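## Task

Place the vial plate into the front position of the autosampler drawer, oriented so well A1 sits at the back-left corner, and then push the drawer completely shut. At the end all three vials on the plate must still be upright in their wells. A vial breaks, and the task fails, if it is squeezed or struck hard or dropped more than a few centimetres; the task also fails if any vial ends up lying down or tilted beyond a slight lean.

## Robot and tools

Robot: two six-joint arms, left_arm and right_arm, each with a two-finger 140 mm gripper whose fingers can fold, and each standing on its own carriage (left_rail carries left_arm and is always the +y one; right_rail carries right_arm). Both carriages share one floor track along y at x = 0.

Scene frame: fixed to the table; table top is z = 0, +z up, +x the direction the arms face, +y to their left, y = 0 at mid-track. The table edge is at x = 0.17 m. Each arm base sits at x = 0, y = its carriage position_m, z = 0.04 m. Reported end_effector_position (m) is the point between the closed pads; fingertips extend about 33 mm past it (9 mm when wide open). Gripper axes: fingers point along its +z, open and close along its y; a block protrudes about 10 cm toward its +x. Printed positions can be a few cm off.

execute_actions(actions, cameras): runs actions in sequence. An action may hold "rows", "steps", "until", and device keys "left_rail"/"right_rail". "rows" is up to 15 rows; each row is 18 numbers in [-1, 1], one per control step (1/30 s): left arm dx, dy, dz, rx, ry, rz, then left gripper position, force_limit, speed, then the same nine for the right arm. The six pose numbers are an offset, not a pose: measured from that arm's Hand target as it stood when the action began, expressed in the Hand target's own axes. Every row counts from that same start, not from the row before; a new action or call starts from the new Hand target, so sending the same offset again moves further. Scale: 1.0 = 0.6 m or 180 degrees; rx, ry, rz form a single rotation vector. Sending all six zeros re-asks for the current Hand target. Gripper numbers are absolute commands: position +1 fully open (140 mm), about -0.8 pads touching, -1 closes until blocked; force_limit -1..+1 sets pad force (roughly 14 N to 58 N at slow close); speed -1..+1 sets closing rate (about 30 to 250 mm/s; faster grips harder). To leave a gripper unchanged, resend its previous three numbers. "steps" is 1 to 450 (default 15), at least one per row; after the last row the arm keeps heading for the final row's target. Ramp offsets gradually for smooth motion. The controller clips each step to 150 mm and 16 degrees from the measured pose.

Rails: {"left_rail": {"position_m": p}} sets an absolute place on the track (left -0.8 to 1.5 m, right -1.5 to 0.8 m); speed_m_s 0.01 to 1, acceleration_factor 0.1 to 1 are optional; {"stop": true} brakes. Then wait with an action like {"steps": n, "until": {"left_rail": {"position_status": ["!=", "moving"]}}}. "until" reads only rail fields, comparisons "=", "!=", "<", "<=", ">", ">=", plus {"all"/"any": {"status": "ended"}}. Keep carriages at least about 0.78 m apart. An arm's row target travels with its carriage. Let a carriage arrive before placing things. Status words: moving, done, contact_stop, time_out, stopped, stopped_with_arm, stopped_for_other_arm, stopped_for_other_carriage; position_answer taken or not_taken.

move(target, speed, blend, stop_force, zero, blocking, cameras): straight-line paths. target is one 18-number row or a list of up to 15 rows, same layout and scale as rows, each an offset from the Hand target at the move's start (not from the previous target). speed in m/s 0.002 to 0.5 (default 0.25); blend in m for corner rounding; stop_force 4 to 80 N ends an arm's path when its wrist pushes back that hard (unreliable while turning or for light pushes); zero re-zeros before moving; blocking=false returns early (not with stop_force). Limit 10 s per move. The result adds a move: line (done, off_target, moving, held, fault; limits=paced or held).

wait(seconds 0 to 10), stop() brakes a running move, zoom_image(camera, region [x0,y0,x1,y1], at most 504x504 px), zero_wrist_force(arm), read_manual(section), finished_scene(scene 1 or 2) ends the scene irreversibly.

Cameras: cam_high, cam_low, cam_over_bench, cam_over_drawer, cam_side_bench, cam_left_wrist, cam_right_wrist (672x504).

Results: per-arm end_effector_position, quaternion wxyz, velocities, Hand target (the base for next offsets), Tool commands, Joint positions (rail m, then six joints rad), joint torques, Wrist force/torque in the gripper's axes, rail status. object_status: 0 moving, 1 blocked while opening, 2 blocked while closing (a grip), 3 reached position or pads met. position_measured is in counts: 3 open, ~75 = 100 mm, 139 = 60 mm, 200 = 20 mm, 230 pads met.

Avoid: dropping or releasing moving parts, knocking or crushing vials, collisions between the arms or carriages, pushing hard (about 150 N or joint torque limits cause a 10 s fault stop), heavy twisting loads on the gripper, anything leaving the table, and overheated motors (MOTOR HOT at 70 °C, brakes at 85 °C). Grip with the outer quarter of the pads; nearer the palm the fingers may fold and hold poorly.

Each tool is called after "Call:" as name([rows], argument=value, ...), one row to a line, values as JSON.

## Session

Call:
execute_actions(actions=[])

Scene clock: 0.00 s.
left_arm: end_effector_position=(+0.3563, +0.7943, +0.5790) position_measured=3 object_status=3 end_effector_quat_wxyz=(+0.000, +0.000, +1.000, +0.000) | right_arm: end_effector_position=(+0.3563, -1.2267, +0.5790) position_measured=3 object_status=3 end_effector_quat_wxyz=(+0.000, +0.000, +1.000, +0.000)
Joint positions: left_arm=[0.716 -0.281 -2.157 1.821 -1.235 -1.571 -0.281] | right_arm=[-1.305 -0.28 -2.157 1.821 -1.235 -1.571 -0.28]
Joint velocities: within noise
Joint torques (N m): no reading
Wrist force (N): no reading
Wrist torque (N m): no reading
Wrist force, peak (N): no reading
Hand target: left_arm +0.3563, +0.7943, +0.5790; +0.000, +0.000, +1.000, +0.000 | right_arm +0.3563, -1.2267, +0.5790; +0.000, +0.000, +1.000, +0.000
Tool commands: left_gripper/position=+1.0 left_gripper/force_limit=+1.0 left_gripper/speed=+1.0 right_gripper/position=+1.0 right_gripper/force_limit=+1.0 right_gripper/speed=+1.0
left_rail: position_m=0.716 position_status=done
right_rail: position_m=-1.305 position_status=done

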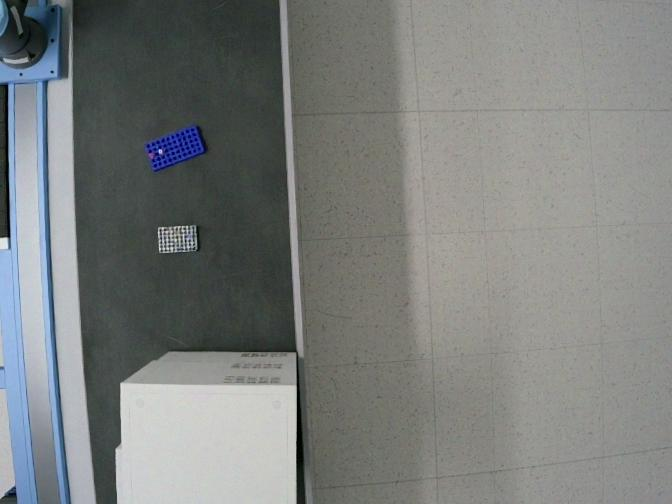

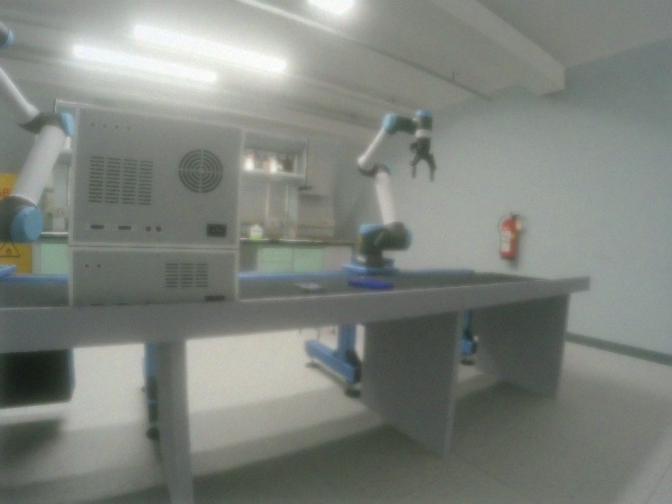

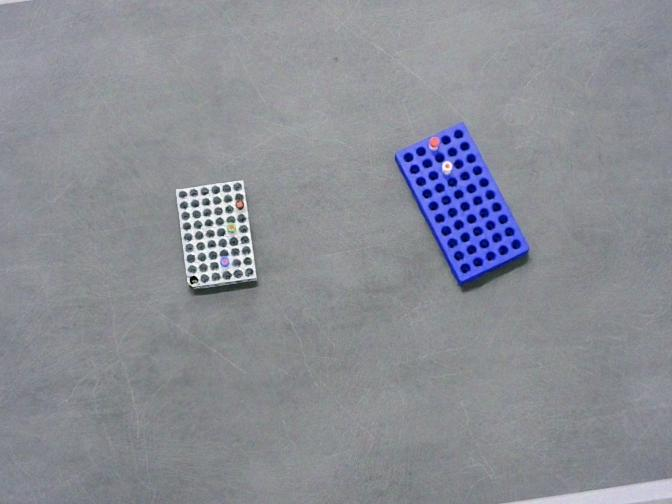

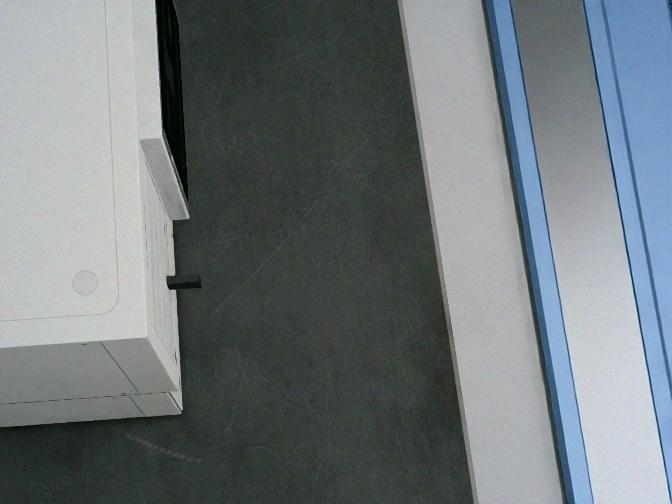

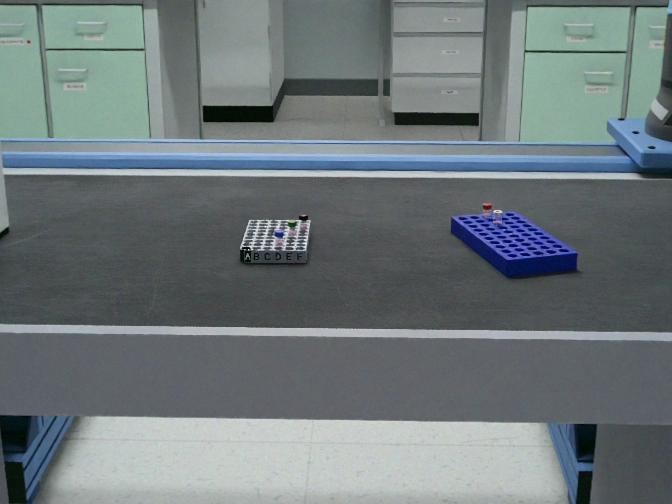

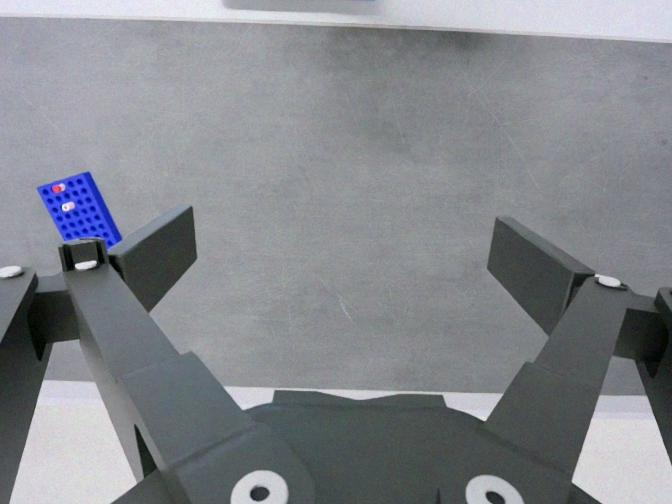

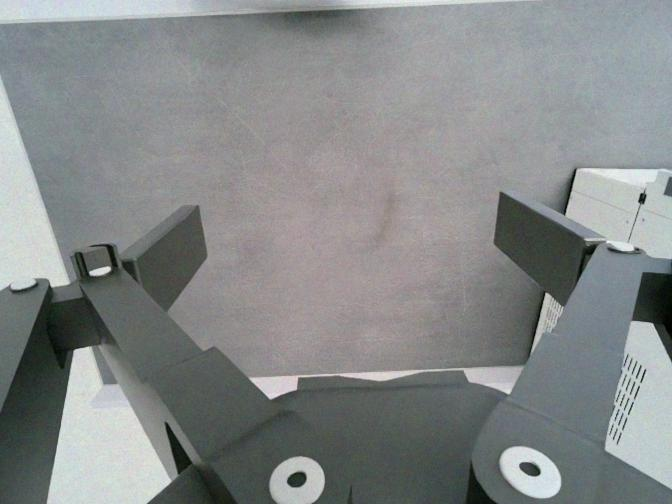

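Call:
zoom_image(camera="cam_over_bench", region=[160, 160, 290, 300])

Call:
zoom_image(camera="cam_over_drawer", region=[80, 130, 330, 420])

Call:
zoom_image(camera="cam_side_bench", region=[220, 190, 340, 290])

Call:
zoom_image(camera="cam_right_wrist", region=[500, 150, 672, 480])

Call:
zoom_image(camera="cam_high", region=[80, 100, 320, 500])

Scaled by 3.600 from the camera's 672x504 image, which has a finer 960x720 frame.

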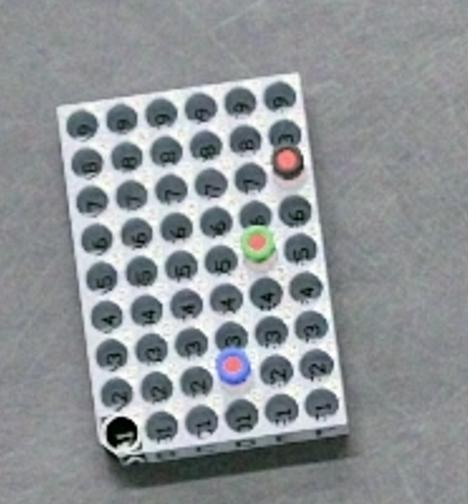

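Scaled by 1.738 from the camera's 672x504 image, which has a finer 960x720 frame.

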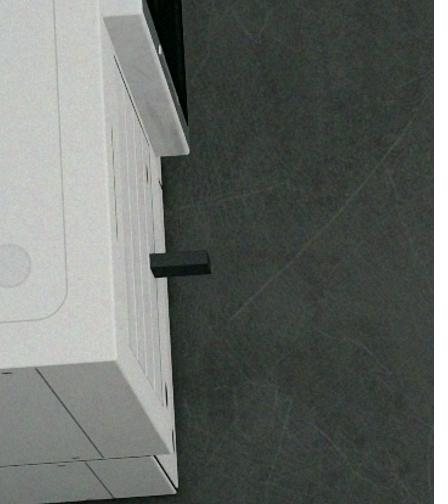

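Scaled by 4.200 from the camera's 672x504 image, which has a finer 960x720 frame.

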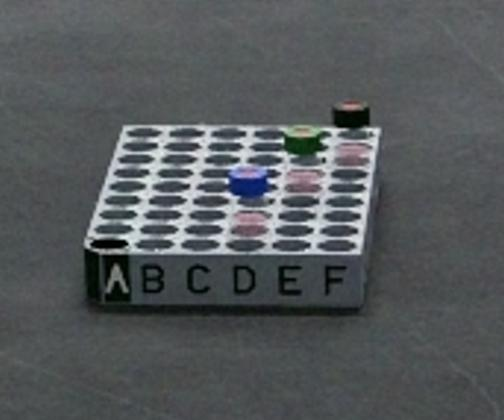

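Scaled by 1.527 from the camera's 672x504 image, which has a finer 960x720 frame.

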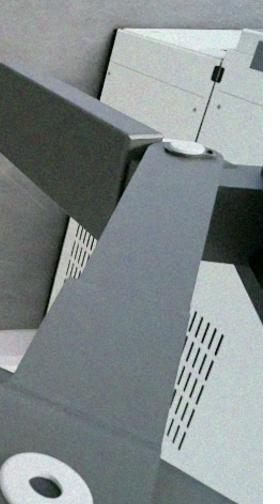

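Scaled by 1.260 from the camera's 672x504 image, which has a finer 960x720 frame.

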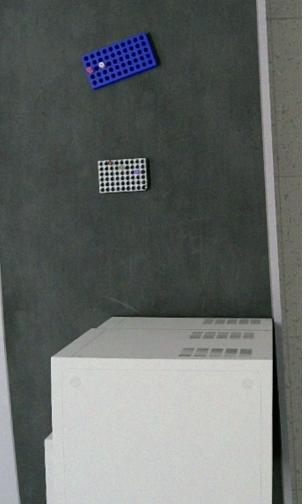

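Call:
execute_actions([
  {"left_rail":{"position_m":0.0},"steps":150,"until":{"left_rail":{"position_status":["!=","moving"]}}},
])

Scene clock: 60.37 s.
left_arm: end_effector_position=(+0.3563, +0.0787, +0.5790) position_measured=3 object_status=3 end_effector_quat_wxyz=(+0.000, +0.000, +1.000, +0.000) end_effector_velocity=(+0.000, -0.001, +0.000) end_effector_angular_velocity=(+0.000, +0.000, +0.000) | right_arm: end_effector_position=(+0.3563, -1.2267, +0.5790) position_measured=3 object_status=3 end_effector_quat_wxyz=(+0.000, +0.000, +1.000, +0.000)
Joint positions: left_arm=[0 -0.281 -2.157 1.821 -1.235 -1.571 -0.281] | right_arm=[-1.305 -0.28 -2.157 1.821 -1.235 -1.571 -0.28]
Joint velocities: left_arm=[-0.001 0 0 0 0 0 0] | right_arm=[within noise]
Joint torques (N m): left_arm=[1.98 0.68 -46.03 -4 -0.06 0.27] | right_arm=[-1.16 6.13 -42.31 -4.19 -0.77 0.09]
Wrist force (N): left_arm=[-0.1 0.0 -0.2] | right_arm=[0.0 -0.3 -0.3]
Wrist torque (N m): left_arm=[0.01 0.03 0.00] | right_arm=[-0.07 0.00 0.00]
Wrist force, peak (N): left_arm=[-0.1 2.3 -0.1] | right_arm=[-0.7 -0.1 -0.7]
Hand target: left_arm +0.3563, +0.0787, +0.5790; +0.000, +0.000, +1.000, +0.000 | right_arm +0.3563, -1.2267, +0.5790; +0.000, +0.000, +1.000, +0.000
Tool commands: left_gripper/position=+1.0 left_gripper/force_limit=+1.0 left_gripper/speed=+1.0 right_gripper/position=+1.0 right_gripper/force_limit=+1.0 right_gripper/speed=+1.0
left_rail: position_m=0.000 position_status=done
right_rail: position_m=-1.305 position_status=done

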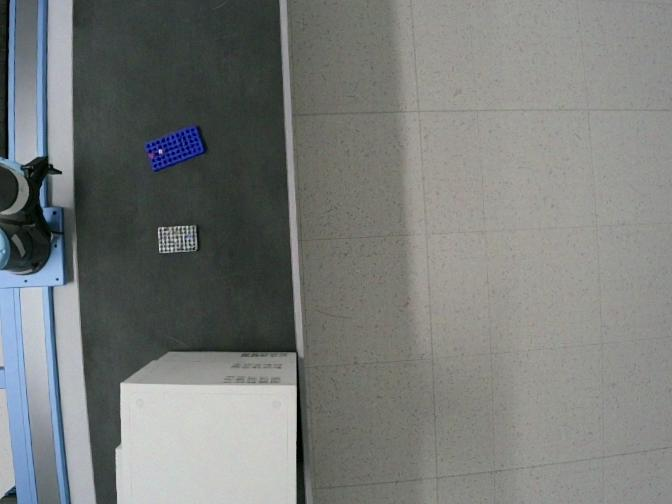

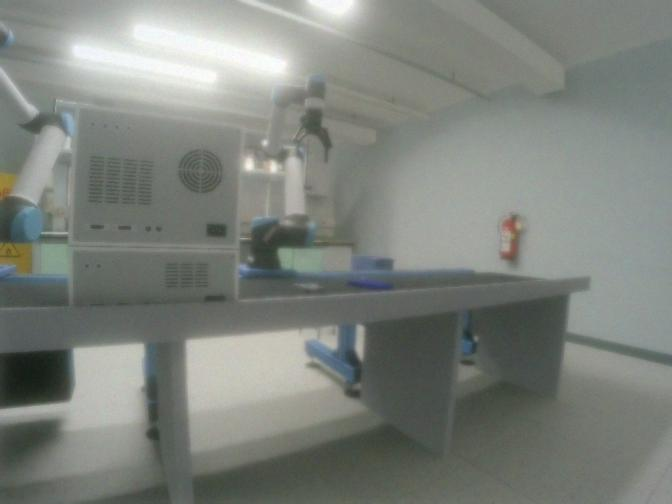

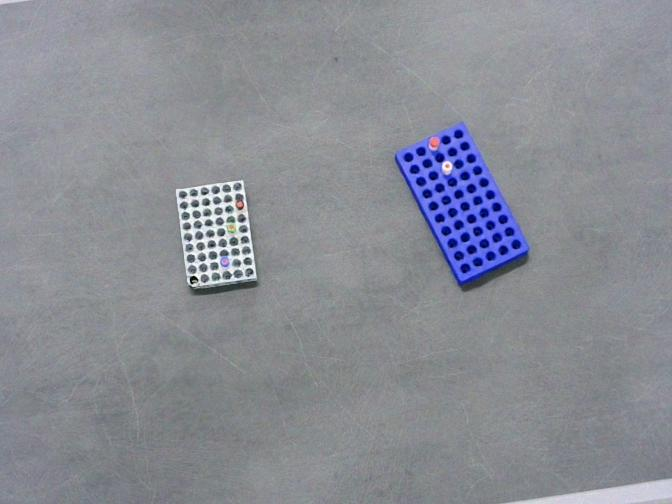

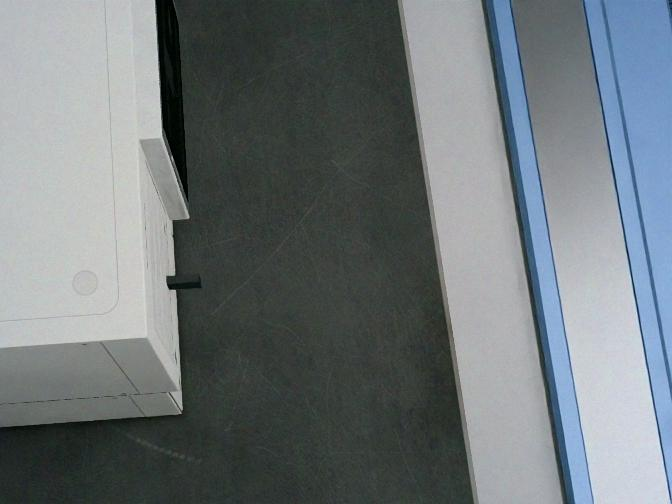

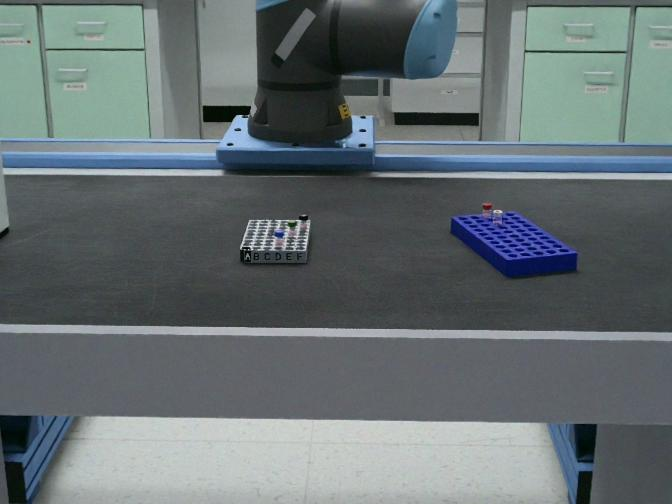

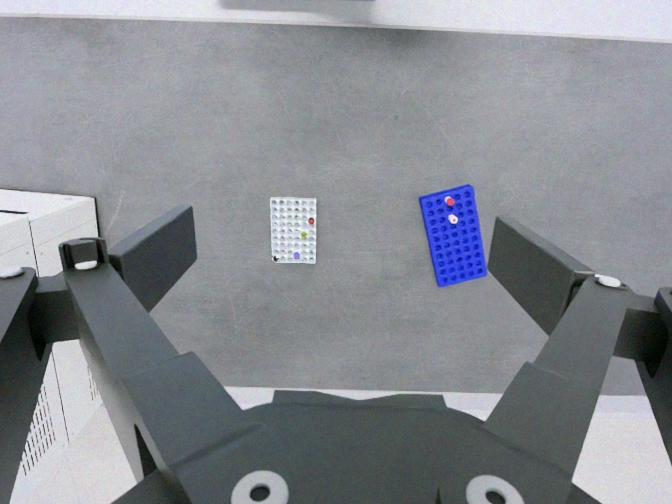

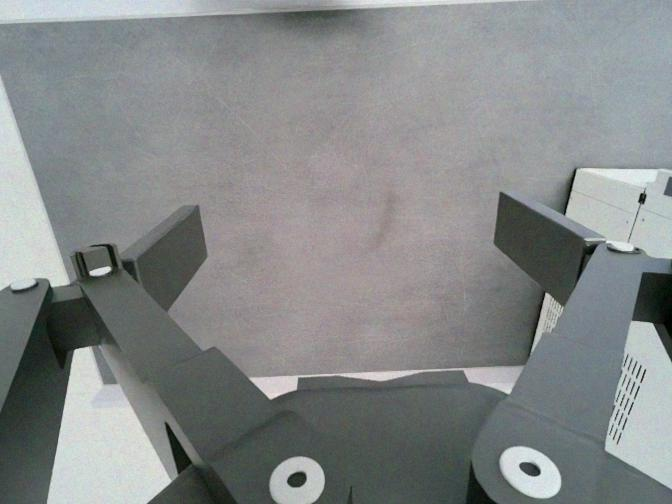

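Call:
move(target=[0.177,-0.78,0.22,0,-0.222,0,1,1,1,0,0,0,0,0,0,1,1,1], cameras=["cam_left_wrist","cam_over_drawer","cam_high"])

Scene clock: 93.63 s.
left_arm: end_effector_position=(+0.2501, -0.3893, +0.4470) position_measured=3 object_status=3 end_effector_quat_wxyz=(+0.342, +0.000, +0.940, +0.000) | right_arm: end_effector_position=(+0.3563, -1.2267, +0.5790) position_measured=3 object_status=3 end_effector_quat_wxyz=(+0.000, +0.000, +1.000, +0.000)
Joint positions: left_arm=[0 -1.953 -2.152 2.133 -1.249 -0.932 -2.053] | right_arm=[-1.305 -0.28 -2.157 1.821 -1.235 -1.571 -0.28]
Joint torques (N m): left_arm=[23.59 17.82 -56.74 -7.37 4.13 -2.24] | right_arm=[-1.78 8.26 -39.42 -3.38 -0.77 0.11]
Wrist force (N): left_arm=[0.7 0.0 1.0] | right_arm=[-0.2 0.2 -0.1]
Wrist torque (N m): left_arm=[-0.02 -0.39 0.20] | right_arm=[0.05 0.04 0.00]
Wrist force, peak (N): left_arm=[2.0 -2.0 1.2] | right_arm=[-0.8 0.0 -0.7]
Hand target: left_arm +0.2501, -0.3895, +0.4470; +0.342, +0.000, +0.940, +0.000 | right_arm +0.3563, -1.2267, +0.5790; +0.000, +0.000, +1.000, +0.000
Off the commanded pose: left_arm 0.000 m, 0 deg | right_arm 0.000 m, 0 deg.
left_rail: position_m=0.000 position_status=done
right_rail: position_m=-1.305 position_status=done
move: done
Images, in order: cam_high, cam_over_drawer, cam_left_wrist.

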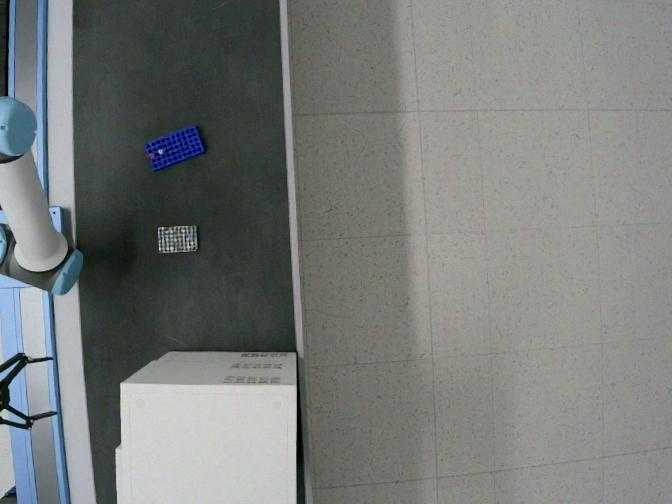

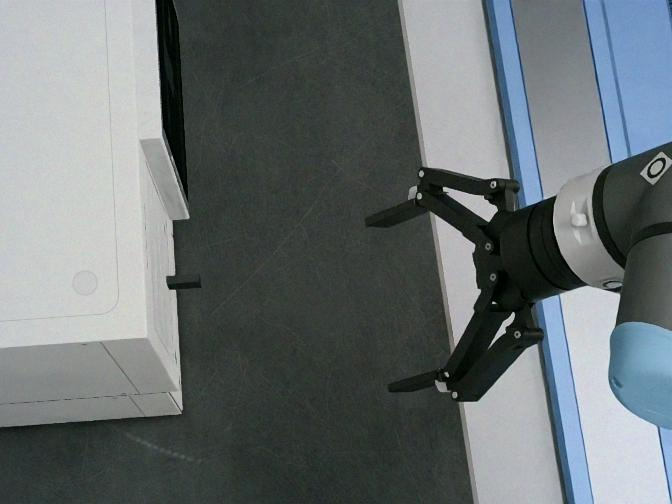

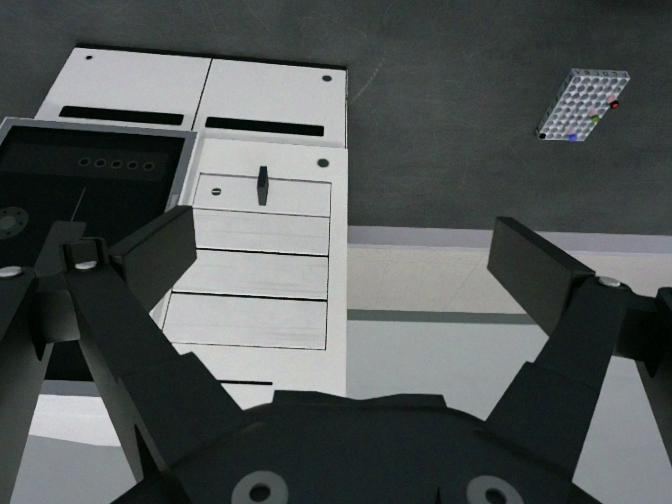

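Call:
move(target=[0.023,-0.1575,0.333,0,-0.111,0,-0.1,-0.5,-0.5,0,0,0,0,0,0,1,1,1], cameras=["cam_left_wrist","cam_over_drawer"])

Call:
zoom_image(camera="cam_left_wrist", region=[150, 60, 500, 300])

Scene clock: 125.13 s.
left_arm: end_effector_position=(+0.3679, -0.4839, +0.2851) position_measured=141 object_status=3 end_effector_quat_wxyz=(+0.500, +0.000, +0.866, +0.000) | right_arm: end_effector_position=(+0.3563, -1.2267, +0.5790) position_measured=3 object_status=3 end_effector_quat_wxyz=(+0.000, +0.000, +1.000, +0.000)
Joint positions: left_arm=[0 -1.785 -1.779 2.38 -1.82 -0.563 -1.98] | right_arm=[-1.305 -0.28 -2.157 1.821 -1.235 -1.571 -0.281]
Joint torques (N m): left_arm=[22.95 -6.12 -34.71 -7.26 4.79 1.99] | right_arm=[-0.76 11.63 -37.23 -2.38 -0.96 0.02]
Wrist force (N): left_arm=[0.3 1.1 0.5] | right_arm=[0.0 -0.2 -0.2]
Wrist torque (N m): left_arm=[0.04 -0.34 0.29] | right_arm=[-0.05 0.01 0.00]
Wrist force, peak (N): left_arm=[1.5 0.4 2.2] | right_arm=[0.1 -0.5 -1.0]
Hand target: left_arm +0.3679, -0.4839, +0.2850; +0.500, +0.000, +0.866, +0.000 | right_arm +0.3563, -1.2267, +0.5790; +0.000, +0.000, +1.000, +0.000
Off the commanded pose: left_arm 0.000 m, 0 deg | right_arm 0.000 m, 0 deg.
left_rail: position_m=0.000 position_status=done
right_rail: position_m=-1.305 position_status=done
move: done
Images, in order: cam_over_drawer, cam_left_wrist.

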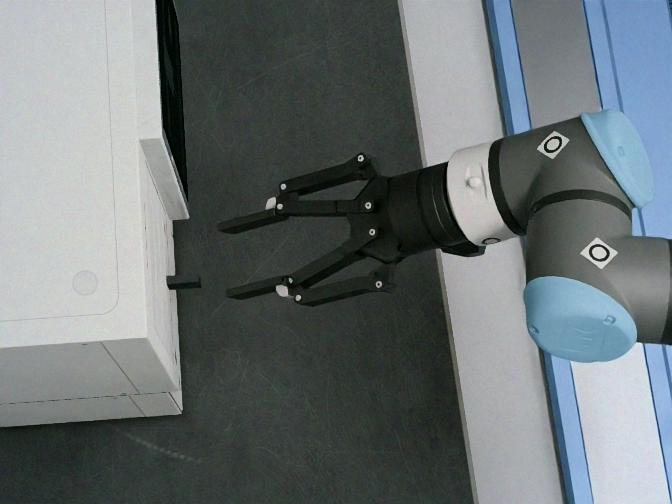

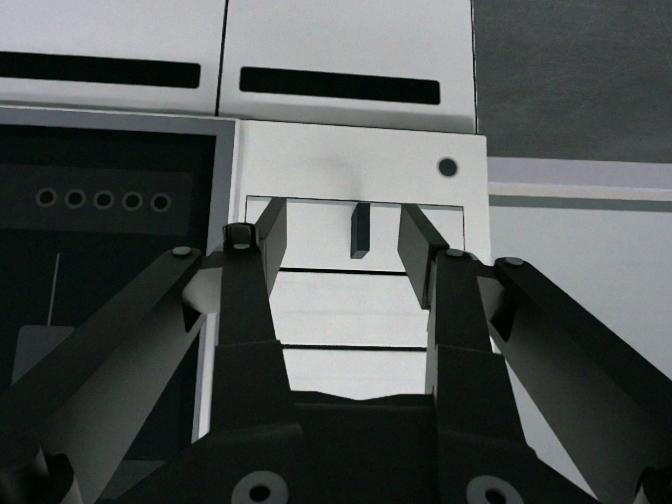

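Scaled by 1.440 from the camera's 672x504 image, which has a finer 960x720 frame.

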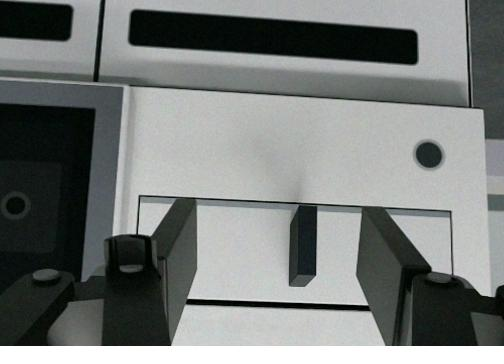

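Call:
move(target=[-0.0167,0.0167,0.06,0,0,0,-0.1,-0.5,-0.5,0,0,0,0,0,0,1,1,1], cameras=["cam_left_wrist","cam_over_drawer"], speed=0.1)

Call:
zoom_image(camera="cam_left_wrist", region=[200, 100, 500, 320])

Call:
zoom_image(camera="cam_over_drawer", region=[100, 180, 350, 380])

Scene clock: 152.73 s.
left_arm: end_effector_position=(+0.4040, -0.4739, +0.2757) position_measured=141 object_status=3 end_effector_quat_wxyz=(+0.500, +0.000, +0.866, +0.000) | right_arm: end_effector_position=(+0.3563, -1.2267, +0.5790) position_measured=3 object_status=3 end_effector_quat_wxyz=(+0.000, +0.000, +1.000, +0.000)
Joint positions: left_arm=[0 -1.71 -1.761 2.416 -1.989 -0.541 -1.845] | right_arm=[-1.305 -0.28 -2.157 1.821 -1.235 -1.571 -0.28]
Joint torques (N m): left_arm=[25.05 -5.79 -33.76 -8.08 4.66 3.12] | right_arm=[-2.58 12.33 -37.68 -2.38 -0.79 0.05]
Wrist force (N): left_arm=[0.4 0.7 0.8] | right_arm=[-0.5 -0.1 -0.6]
Wrist torque (N m): left_arm=[-0.03 -0.37 0.29] | right_arm=[-0.04 0.11 0.00]
Wrist force, peak (N): left_arm=[0.6 0.5 2.1] | right_arm=[-0.6 -0.2 -0.8]
Hand target: left_arm +0.4041, -0.4739, +0.2757; +0.500, +0.000, +0.866, +0.000 | right_arm +0.3563, -1.2267, +0.5790; +0.000, +0.000, +1.000, +0.000
Off the commanded pose: left_arm 0.000 m, 0 deg | right_arm 0.000 m, 0 deg.
left_rail: position_m=0.000 position_status=done
right_rail: position_m=-1.305 position_status=done
move: done
Images, in order: cam_over_drawer, cam_left_wrist.

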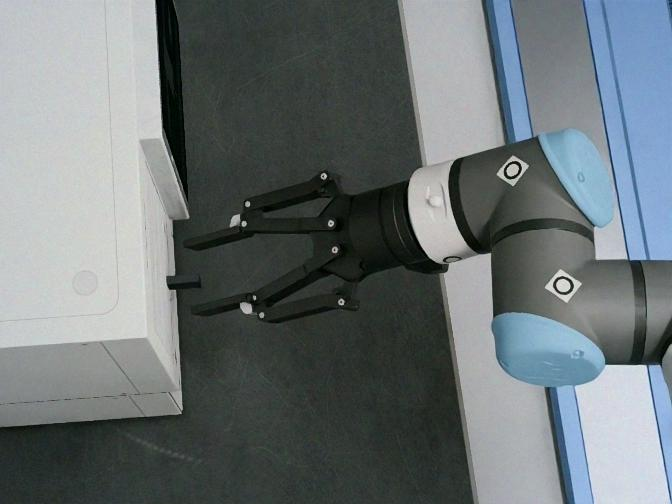

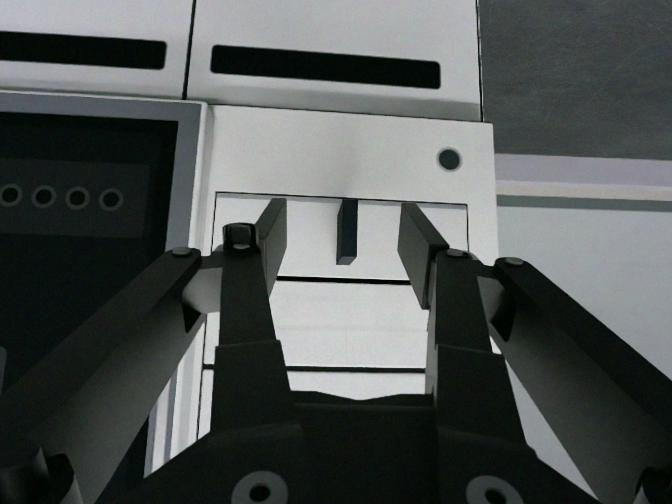

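Scaled by 1.680 from the camera's 672x504 image, which has a finer 960x720 frame.

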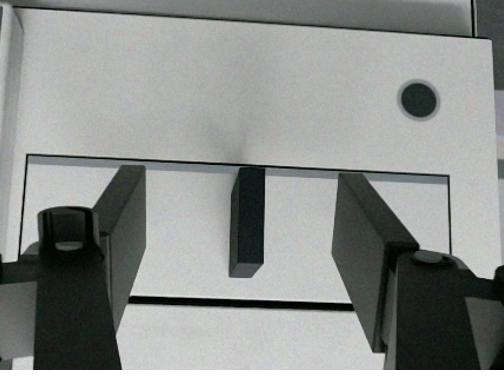

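Scaled by 2.016 from the camera's 672x504 image, which has a finer 960x720 frame.

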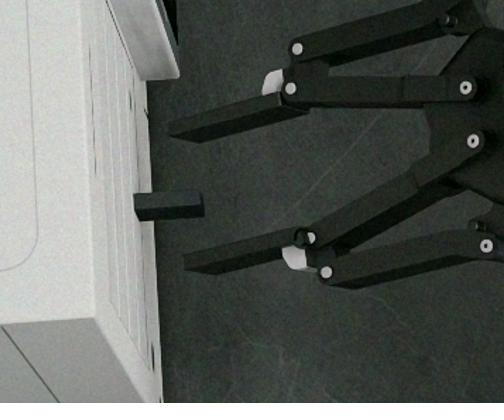

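Call:
move(target=[0,0.001,0.022,0,0,0,-0.1,-0.5,-0.5,0,0,0,0,0,0,1,1,1], cameras=["cam_over_drawer"], speed=0.05)

Call:
execute_actions([
  {"rows":[[0,0,0,0,0,0,-1,0,-1,0,0,0,0,0,0,1,1,1]],"steps":75},
], cameras=["cam_left_wrist","cam_over_drawer"])

Scene clock: 162.77 s.
Wrist force, peak (N): left_arm=[0.8 0.7 1.4] | right_arm=[-0.7 0.3 -0.8]
Off the commanded pose: left_arm 0.000 m, 0 deg | right_arm 0.000 m, 0 deg.
left_rail: position_m=0.000 position_status=done
right_rail: position_m=-1.305 position_status=done
move: done
Images, in order: cam_over_drawer.

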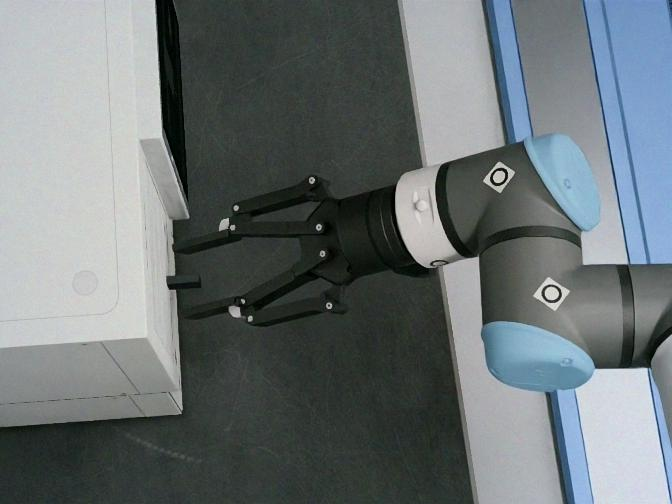

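Scene clock: 165.47 s.
left_arm: end_effector_position=(+0.4155, -0.4733, +0.2690) position_measured=217 object_status=2 end_effector_quat_wxyz=(+0.500, +0.000, +0.866, +0.000) | right_arm: end_effector_position=(+0.3563, -1.2267, +0.5790) position_measured=3 object_status=3 end_effector_quat_wxyz=(+0.000, +0.000, +1.000, +0.000)
Joint positions: left_arm=[0 -1.686 -1.741 2.426 -2.061 -0.536 -1.797] | right_arm=[-1.305 -0.28 -2.157 1.821 -1.235 -1.571 -0.28]
Joint torques (N m): left_arm=[-15.42 -8.75 -71.05 -19.88 4.63 2.65] | right_arm=[-3.26 16.56 -38.08 -2.62 -0.67 0.04]
Wrist force (N): left_arm=[-10.5 80.6 -47.2] | right_arm=[-0.6 -0.2 -0.6]
Wrist torque (N m): left_arm=[-1.02 -0.60 0.29] | right_arm=[-0.05 0.12 0.00]
Wrist force, peak (N): left_arm=[-10.6 80.6 -47.5] | right_arm=[-0.4 0.3 -0.9]
Hand target: left_arm +0.4155, -0.4733, +0.2690; +0.500, +0.000, +0.866, +0.000 | right_arm +0.3563, -1.2267, +0.5790; +0.000, +0.000, +1.000, +0.000
Off the commanded pose: left_arm 0.000 m, 0 deg | right_arm 0.000 m, 0 deg.
left_rail: position_m=0.000 position_status=done
right_rail: position_m=-1.305 position_status=done
Images, in order: cam_over_drawer, cam_left_wrist.

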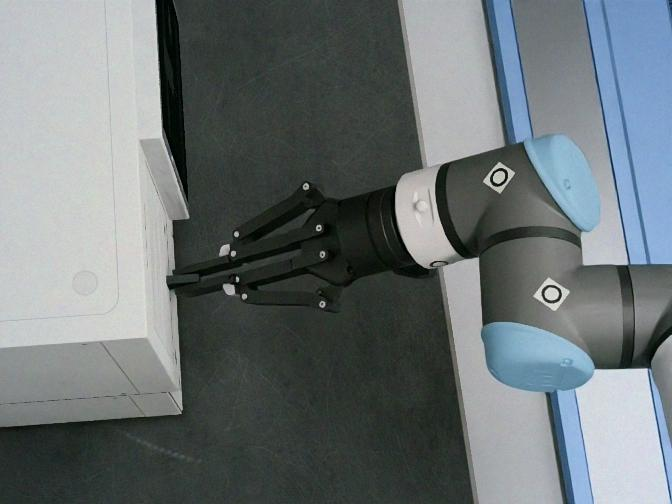

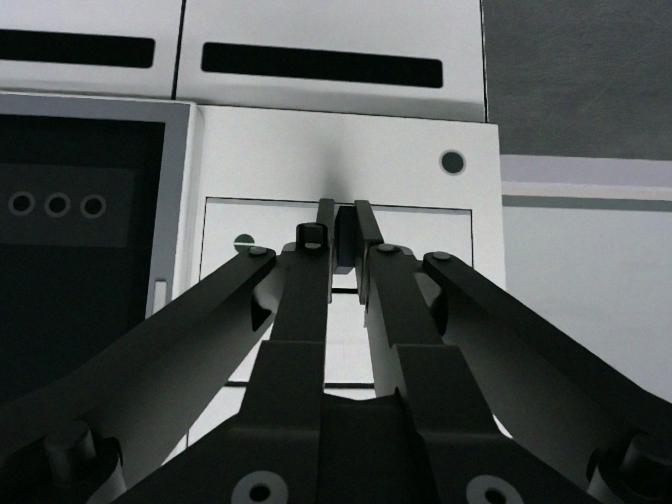

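Call:
move(target=[0,0.005,0,0,0,0,-1,0,-1,0,0,0,0,0,0,1,1,1], cameras=[], speed=0.02)

Call:
execute_actions(actions=[], cameras=["cam_left_wrist"])

Scene clock: 176.83 s.
Wrist force, peak (N): left_arm=[-10.3 80.8 -47.4] | right_arm=[-0.6 -0.1 -1.0]
Off the commanded pose: left_arm 0.000 m, 0 deg | right_arm 0.000 m, 0 deg.
left_rail: position_m=0.000 position_status=done
right_rail: position_m=-1.305 position_status=done
move: done

Scene clock: 176.83 s.
left_arm: end_effector_position=(+0.4155, -0.4708, +0.2691) position_measured=219 object_status=2 end_effector_quat_wxyz=(+0.500, +0.000, +0.866, +0.000) | right_arm: end_effector_position=(+0.3563, -1.2267, +0.5790) position_measured=3 object_status=3 end_effector_quat_wxyz=(+0.000, +0.000, +1.000, +0.000)
Joint positions: left_arm=[0 -1.686 -1.747 2.43 -2.058 -0.536 -1.798] | right_arm=[-1.305 -0.28 -2.157 1.821 -1.235 -1.571 -0.281]
Joint velocities: within noise
Joint torques (N m): left_arm=[-11.1 -55.87 -27.58 2.49 0.39 -3.2] | right_arm=[-2.15 15.9 -39.12 -2.67 -0.93 -0.05]
Wrist force (N): left_arm=[6.7 -23.5 18.4] | right_arm=[-0.3 -0.2 -0.2]
Wrist torque (N m): left_arm=[1.02 -0.28 0.75] | right_arm=[-0.03 0.06 0.00]
Wrist force, peak (N): left_arm=[6.7 -23.5 18.4] | right_arm=[-0.3 -0.2 -0.2]
Hand target: left_arm +0.4155, -0.4704, +0.2690; +0.500, +0.000, +0.866, +0.000 | right_arm +0.3563, -1.2267, +0.5790; +0.000, +0.000, +1.000, +0.000
Tool commands: left_gripper/position=-1.0 left_gripper/force_limit=+0.0 left_gripper/speed=-1.0 right_gripper/position=+1.0 right_gripper/force_limit=+1.0 right_gripper/speed=+1.0
Off the commanded pose: left_arm 0.000 m, 0 deg | right_arm 0.000 m, 0 deg.
left_rail: position_m=0.000 position_status=done
right_rail: position_m=-1.305 position_status=done
Images, in order (width x height): cam_left_wrist 672x504.

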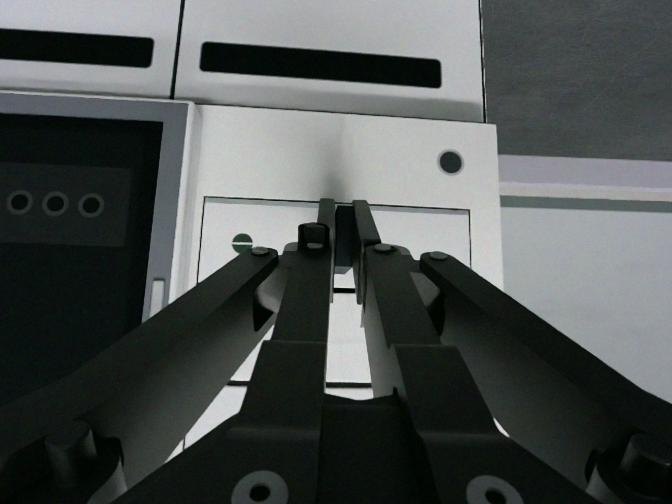

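Call:
move(target=[0.1667,-0.001,-0.2887,0,0,0,-1,0,-1,0,0,0,0,0,0,1,1,1], cameras=["cam_left_wrist","cam_over_drawer","cam_high"], speed=0.06, stop_force=60)

Call:
zoom_image(camera="cam_over_drawer", region=[100, 130, 400, 400])

Scene clock: 190.33 s.
left_arm: end_effector_position=(+0.3684, -0.4705, +0.2688) position_measured=219 object_status=2 end_effector_quat_wxyz=(+0.499, +0.001, +0.866, +0.000) | right_arm: end_effector_position=(+0.3563, -1.2267, +0.5790) position_measured=3 object_status=3 end_effector_quat_wxyz=(+0.000, +0.000, +1.000, +0.000)
Joint positions: left_arm=[0 -1.79 -1.785 2.418 -1.847 -0.565 -1.986] | right_arm=[-1.305 -0.28 -2.157 1.821 -1.235 -1.571 -0.28]
Joint torques (N m): left_arm=[-16.86 14.24 -68.6 -27.41 6.13 3.07] | right_arm=[-2.47 14.95 -39.89 -2.72 -0.59 -0.19]
Wrist force (N): left_arm=[-38.4 102.1 -15.8] | right_arm=[-0.2 0.2 -0.3]
Wrist torque (N m): left_arm=[-0.83 -0.87 -0.01] | right_arm=[0.04 0.05 0.01]
Wrist force, peak (N): left_arm=[-38.2 102.4 -15.7] | right_arm=[-0.7 -0.1 -0.9]
Hand target: left_arm +0.3684, -0.4705, +0.2688; +0.499, +0.001, +0.866, +0.000 (not the last commanded pose) | right_arm +0.3563, -1.2267, +0.5790; +0.000, +0.000, +1.000, +0.000
Off the commanded pose: left_arm 0.153 m, 0 deg | right_arm 0.000 m, 0 deg.
left_rail: position_m=0.000 position_status=done
right_rail: position_m=-1.305 position_status=done
move: contact (left_arm)
Images, in order: cam_high, cam_over_drawer, cam_left_wrist.

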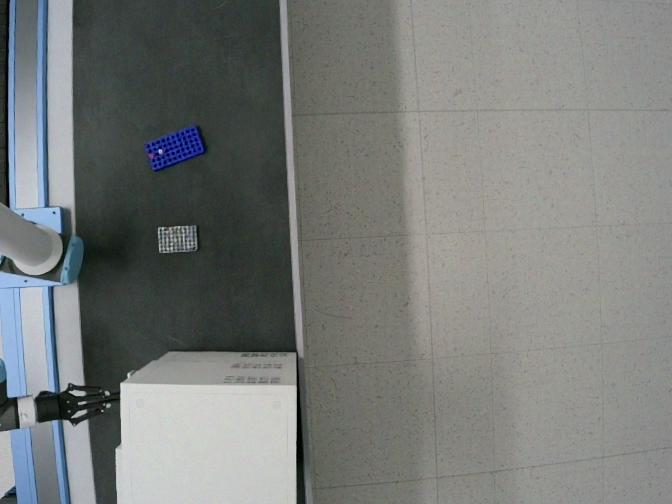

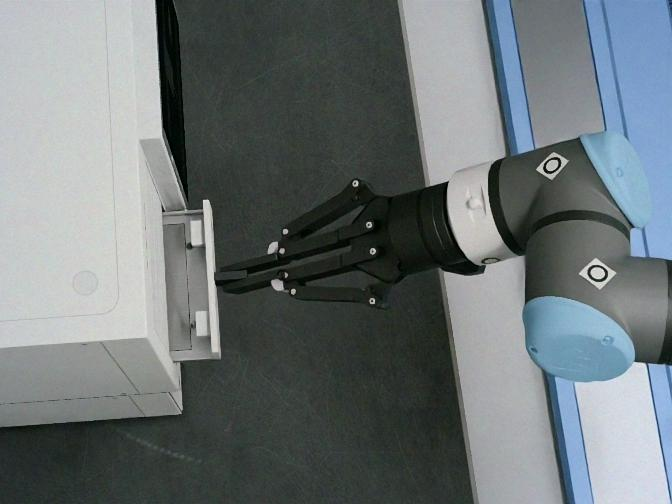

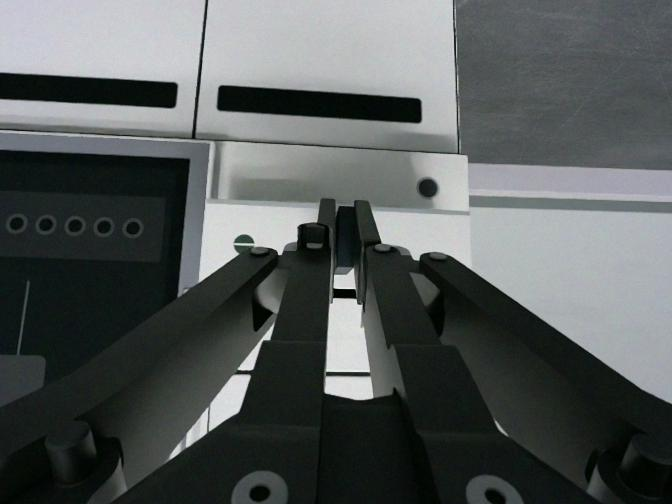

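Scaled by 1.680 from the camera's 672x504 image, which has a finer 960x720 frame.

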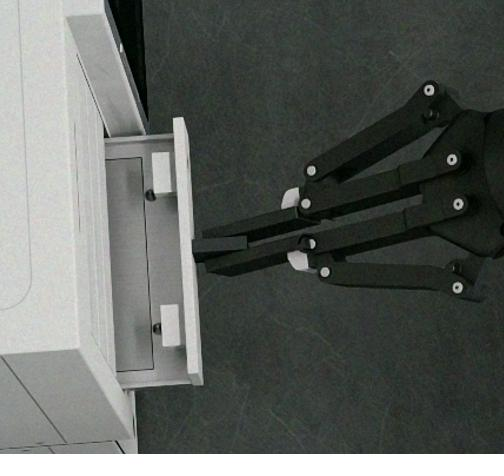

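Call:
move([
  [0,0.0045,0,0.0154,0,0.0089,-1,0,-1,0,0,0,0,0,0,1,1,1],
  [0.04167,0.0101,-0.0722,0.0154,0,0.0089,-1,0,-1,0,0,0,0,0,0,1,1,1],
], cameras=["cam_over_drawer"], speed=0.05)

Call:
execute_actions(actions=[], cameras=["cam_left_wrist"])

Scene clock: 216.20 s.
Wrist force, peak (N): left_arm=[-38.8 104.2 -16.3] | right_arm=[-0.7 0.5 -0.5]
Off the commanded pose: left_arm 0.000 m, 0 deg | right_arm 0.000 m, 0 deg.
left_rail: position_m=0.000 position_status=done
right_rail: position_m=-1.305 position_status=done
move: done
Images, in order: cam_over_drawer.

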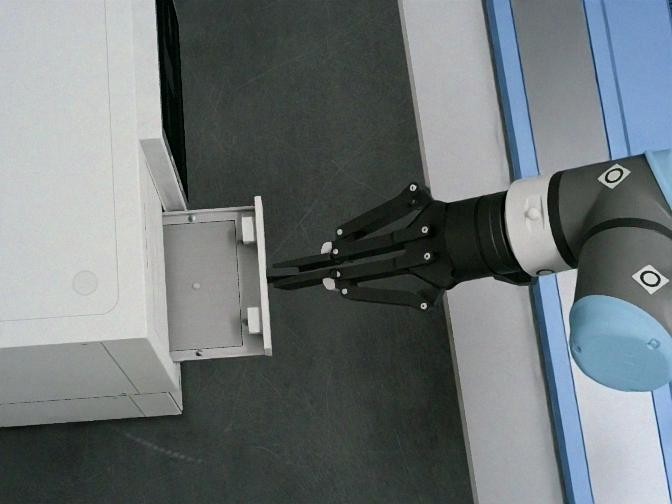

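Scene clock: 216.20 s.
left_arm: end_effector_position=(+0.3185, -0.4645, +0.2689) position_measured=220 object_status=2 end_effector_quat_wxyz=(+0.499, +0.025, +0.866, -0.014) | right_arm: end_effector_position=(+0.3563, -1.2267, +0.5790) position_measured=3 object_status=3 end_effector_quat_wxyz=(+0.000, +0.000, +1.000, +0.000)
Joint positions: left_arm=[0 -1.916 -1.853 2.44 -1.704 -0.592 -2.103] | right_arm=[-1.305 -0.28 -2.157 1.821 -1.235 -1.571 -0.281]
Joint velocities: within noise
Joint torques (N m): left_arm=[-23.55 -34.35 -57.72 -5.42 1.76 -2.21] | right_arm=[-2.4 18.03 -40.94 -2.4 -0.71 -0.11]
Wrist force (N): left_arm=[-5.9 26.1 -0.8] | right_arm=[-0.1 -0.2 -0.3]
Wrist torque (N m): left_arm=[0.27 -0.21 -0.08] | right_arm=[-0.03 0.02 0.00]
Wrist force, peak (N): left_arm=[-5.9 26.1 -0.8] | right_arm=[-0.1 -0.2 -0.3]
Hand target: left_arm +0.3184, -0.4644, +0.2689; +0.499, +0.025, +0.866, -0.014 | right_arm +0.3563, -1.2267, +0.5790; +0.000, +0.000, +1.000, +0.000
Tool commands: left_gripper/position=-1.0 left_gripper/force_limit=+0.0 left_gripper/speed=-1.0 right_gripper/position=+1.0 right_gripper/force_limit=+1.0 right_gripper/speed=+1.0
Off the commanded pose: left_arm 0.000 m, 0 deg | right_arm 0.000 m, 0 deg.
left_rail: position_m=0.000 position_status=done
right_rail: position_m=-1.305 position_status=done
Images, in order (width x height): cam_left_wrist 672x504.

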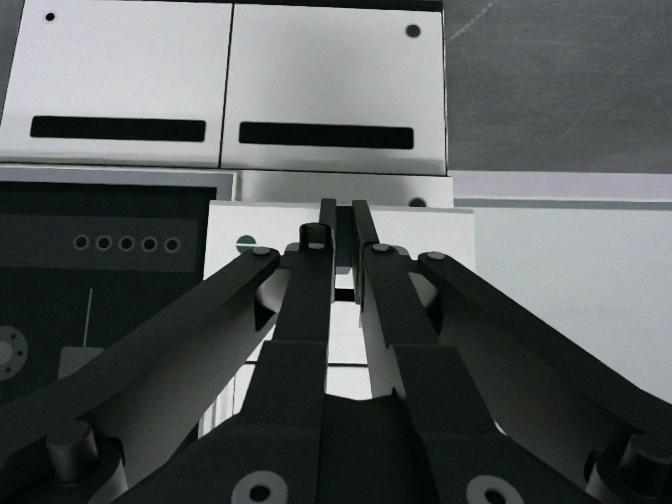

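Call:
move(target=[0.0917,0.002,-0.1588,0,0,0,-1,0,-1,0,0,0,0,0,0,1,1,1], cameras=["cam_left_wrist","cam_over_drawer","cam_high"], speed=0.06, stop_force=60)

Call:
zoom_image(camera="cam_over_drawer", region=[120, 160, 400, 400])

Scene clock: 230.03 s.
left_arm: end_effector_position=(+0.2086, -0.4569, +0.2691) position_measured=220 object_status=2 end_effector_quat_wxyz=(+0.499, +0.025, +0.866, -0.014) | right_arm: end_effector_position=(+0.3563, -1.2267, +0.5790) position_measured=3 object_status=3 end_effector_quat_wxyz=(+0.000, +0.000, +1.000, +0.000)
Joint positions: left_arm=[0 -2.162 -1.851 2.384 -1.384 -0.73 -2.438] | right_arm=[-1.305 -0.28 -2.157 1.821 -1.235 -1.571 -0.281]
Joint torques (N m): left_arm=[-13.31 -10.15 -59.87 6.31 3.83 -2.03] | right_arm=[-1.86 17.26 -42.02 -2.62 -0.85 -0.06]
Wrist force (N): left_arm=[32.8 -8.4 22.2] | right_arm=[-0.5 -0.1 -0.5]
Wrist torque (N m): left_arm=[0.66 0.59 0.03] | right_arm=[-0.01 0.11 0.00]
Wrist force, peak (N): left_arm=[33.0 -8.9 22.3] | right_arm=[-0.7 -0.3 -0.7]
Hand target: left_arm +0.2086, -0.4569, +0.2691; +0.499, +0.025, +0.866, -0.014 | right_arm +0.3563, -1.2267, +0.5790; +0.000, +0.000, +1.000, +0.000
Off the commanded pose: left_arm 0.000 m, 0 deg | right_arm 0.000 m, 0 deg.
left_rail: position_m=0.000 position_status=done
right_rail: position_m=-1.305 position_status=done
move: done
Images, in order: cam_high, cam_over_drawer, cam_left_wrist.

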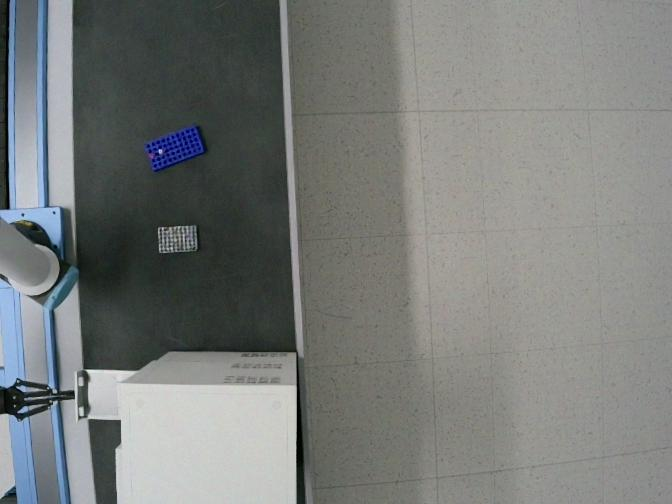

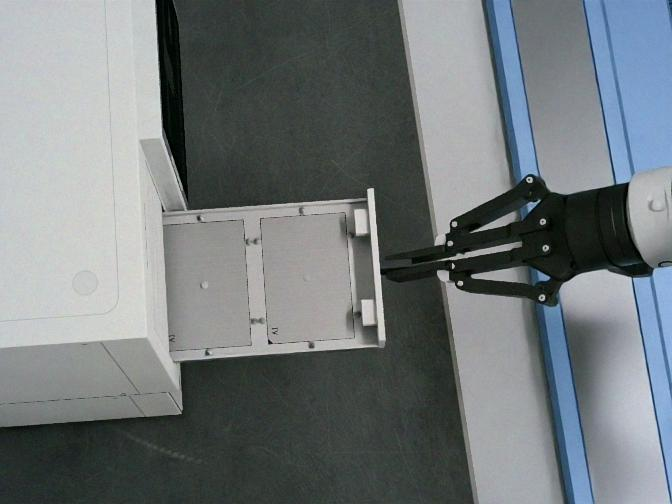

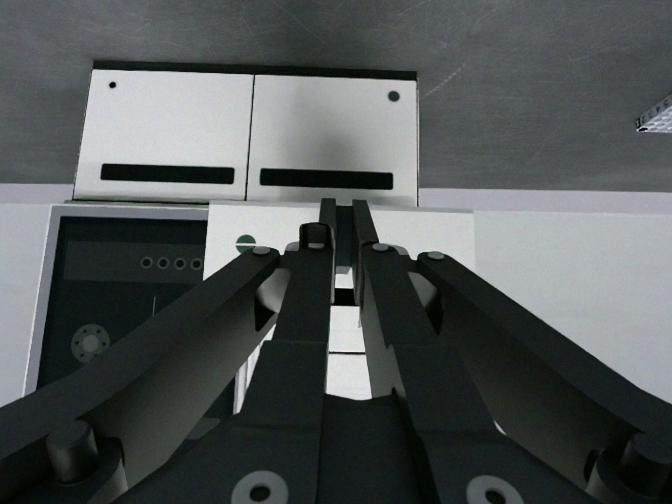

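Scaled by 1.800 from the camera's 672x504 image, which has a finer 960x720 frame.

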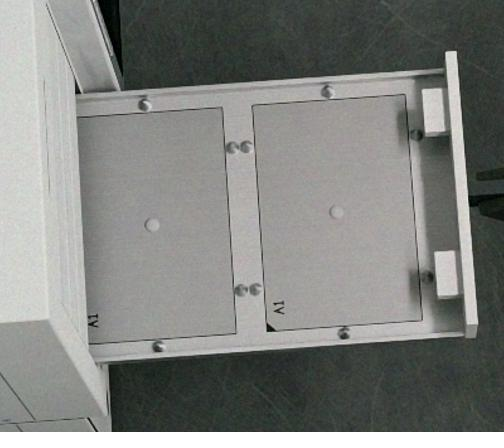

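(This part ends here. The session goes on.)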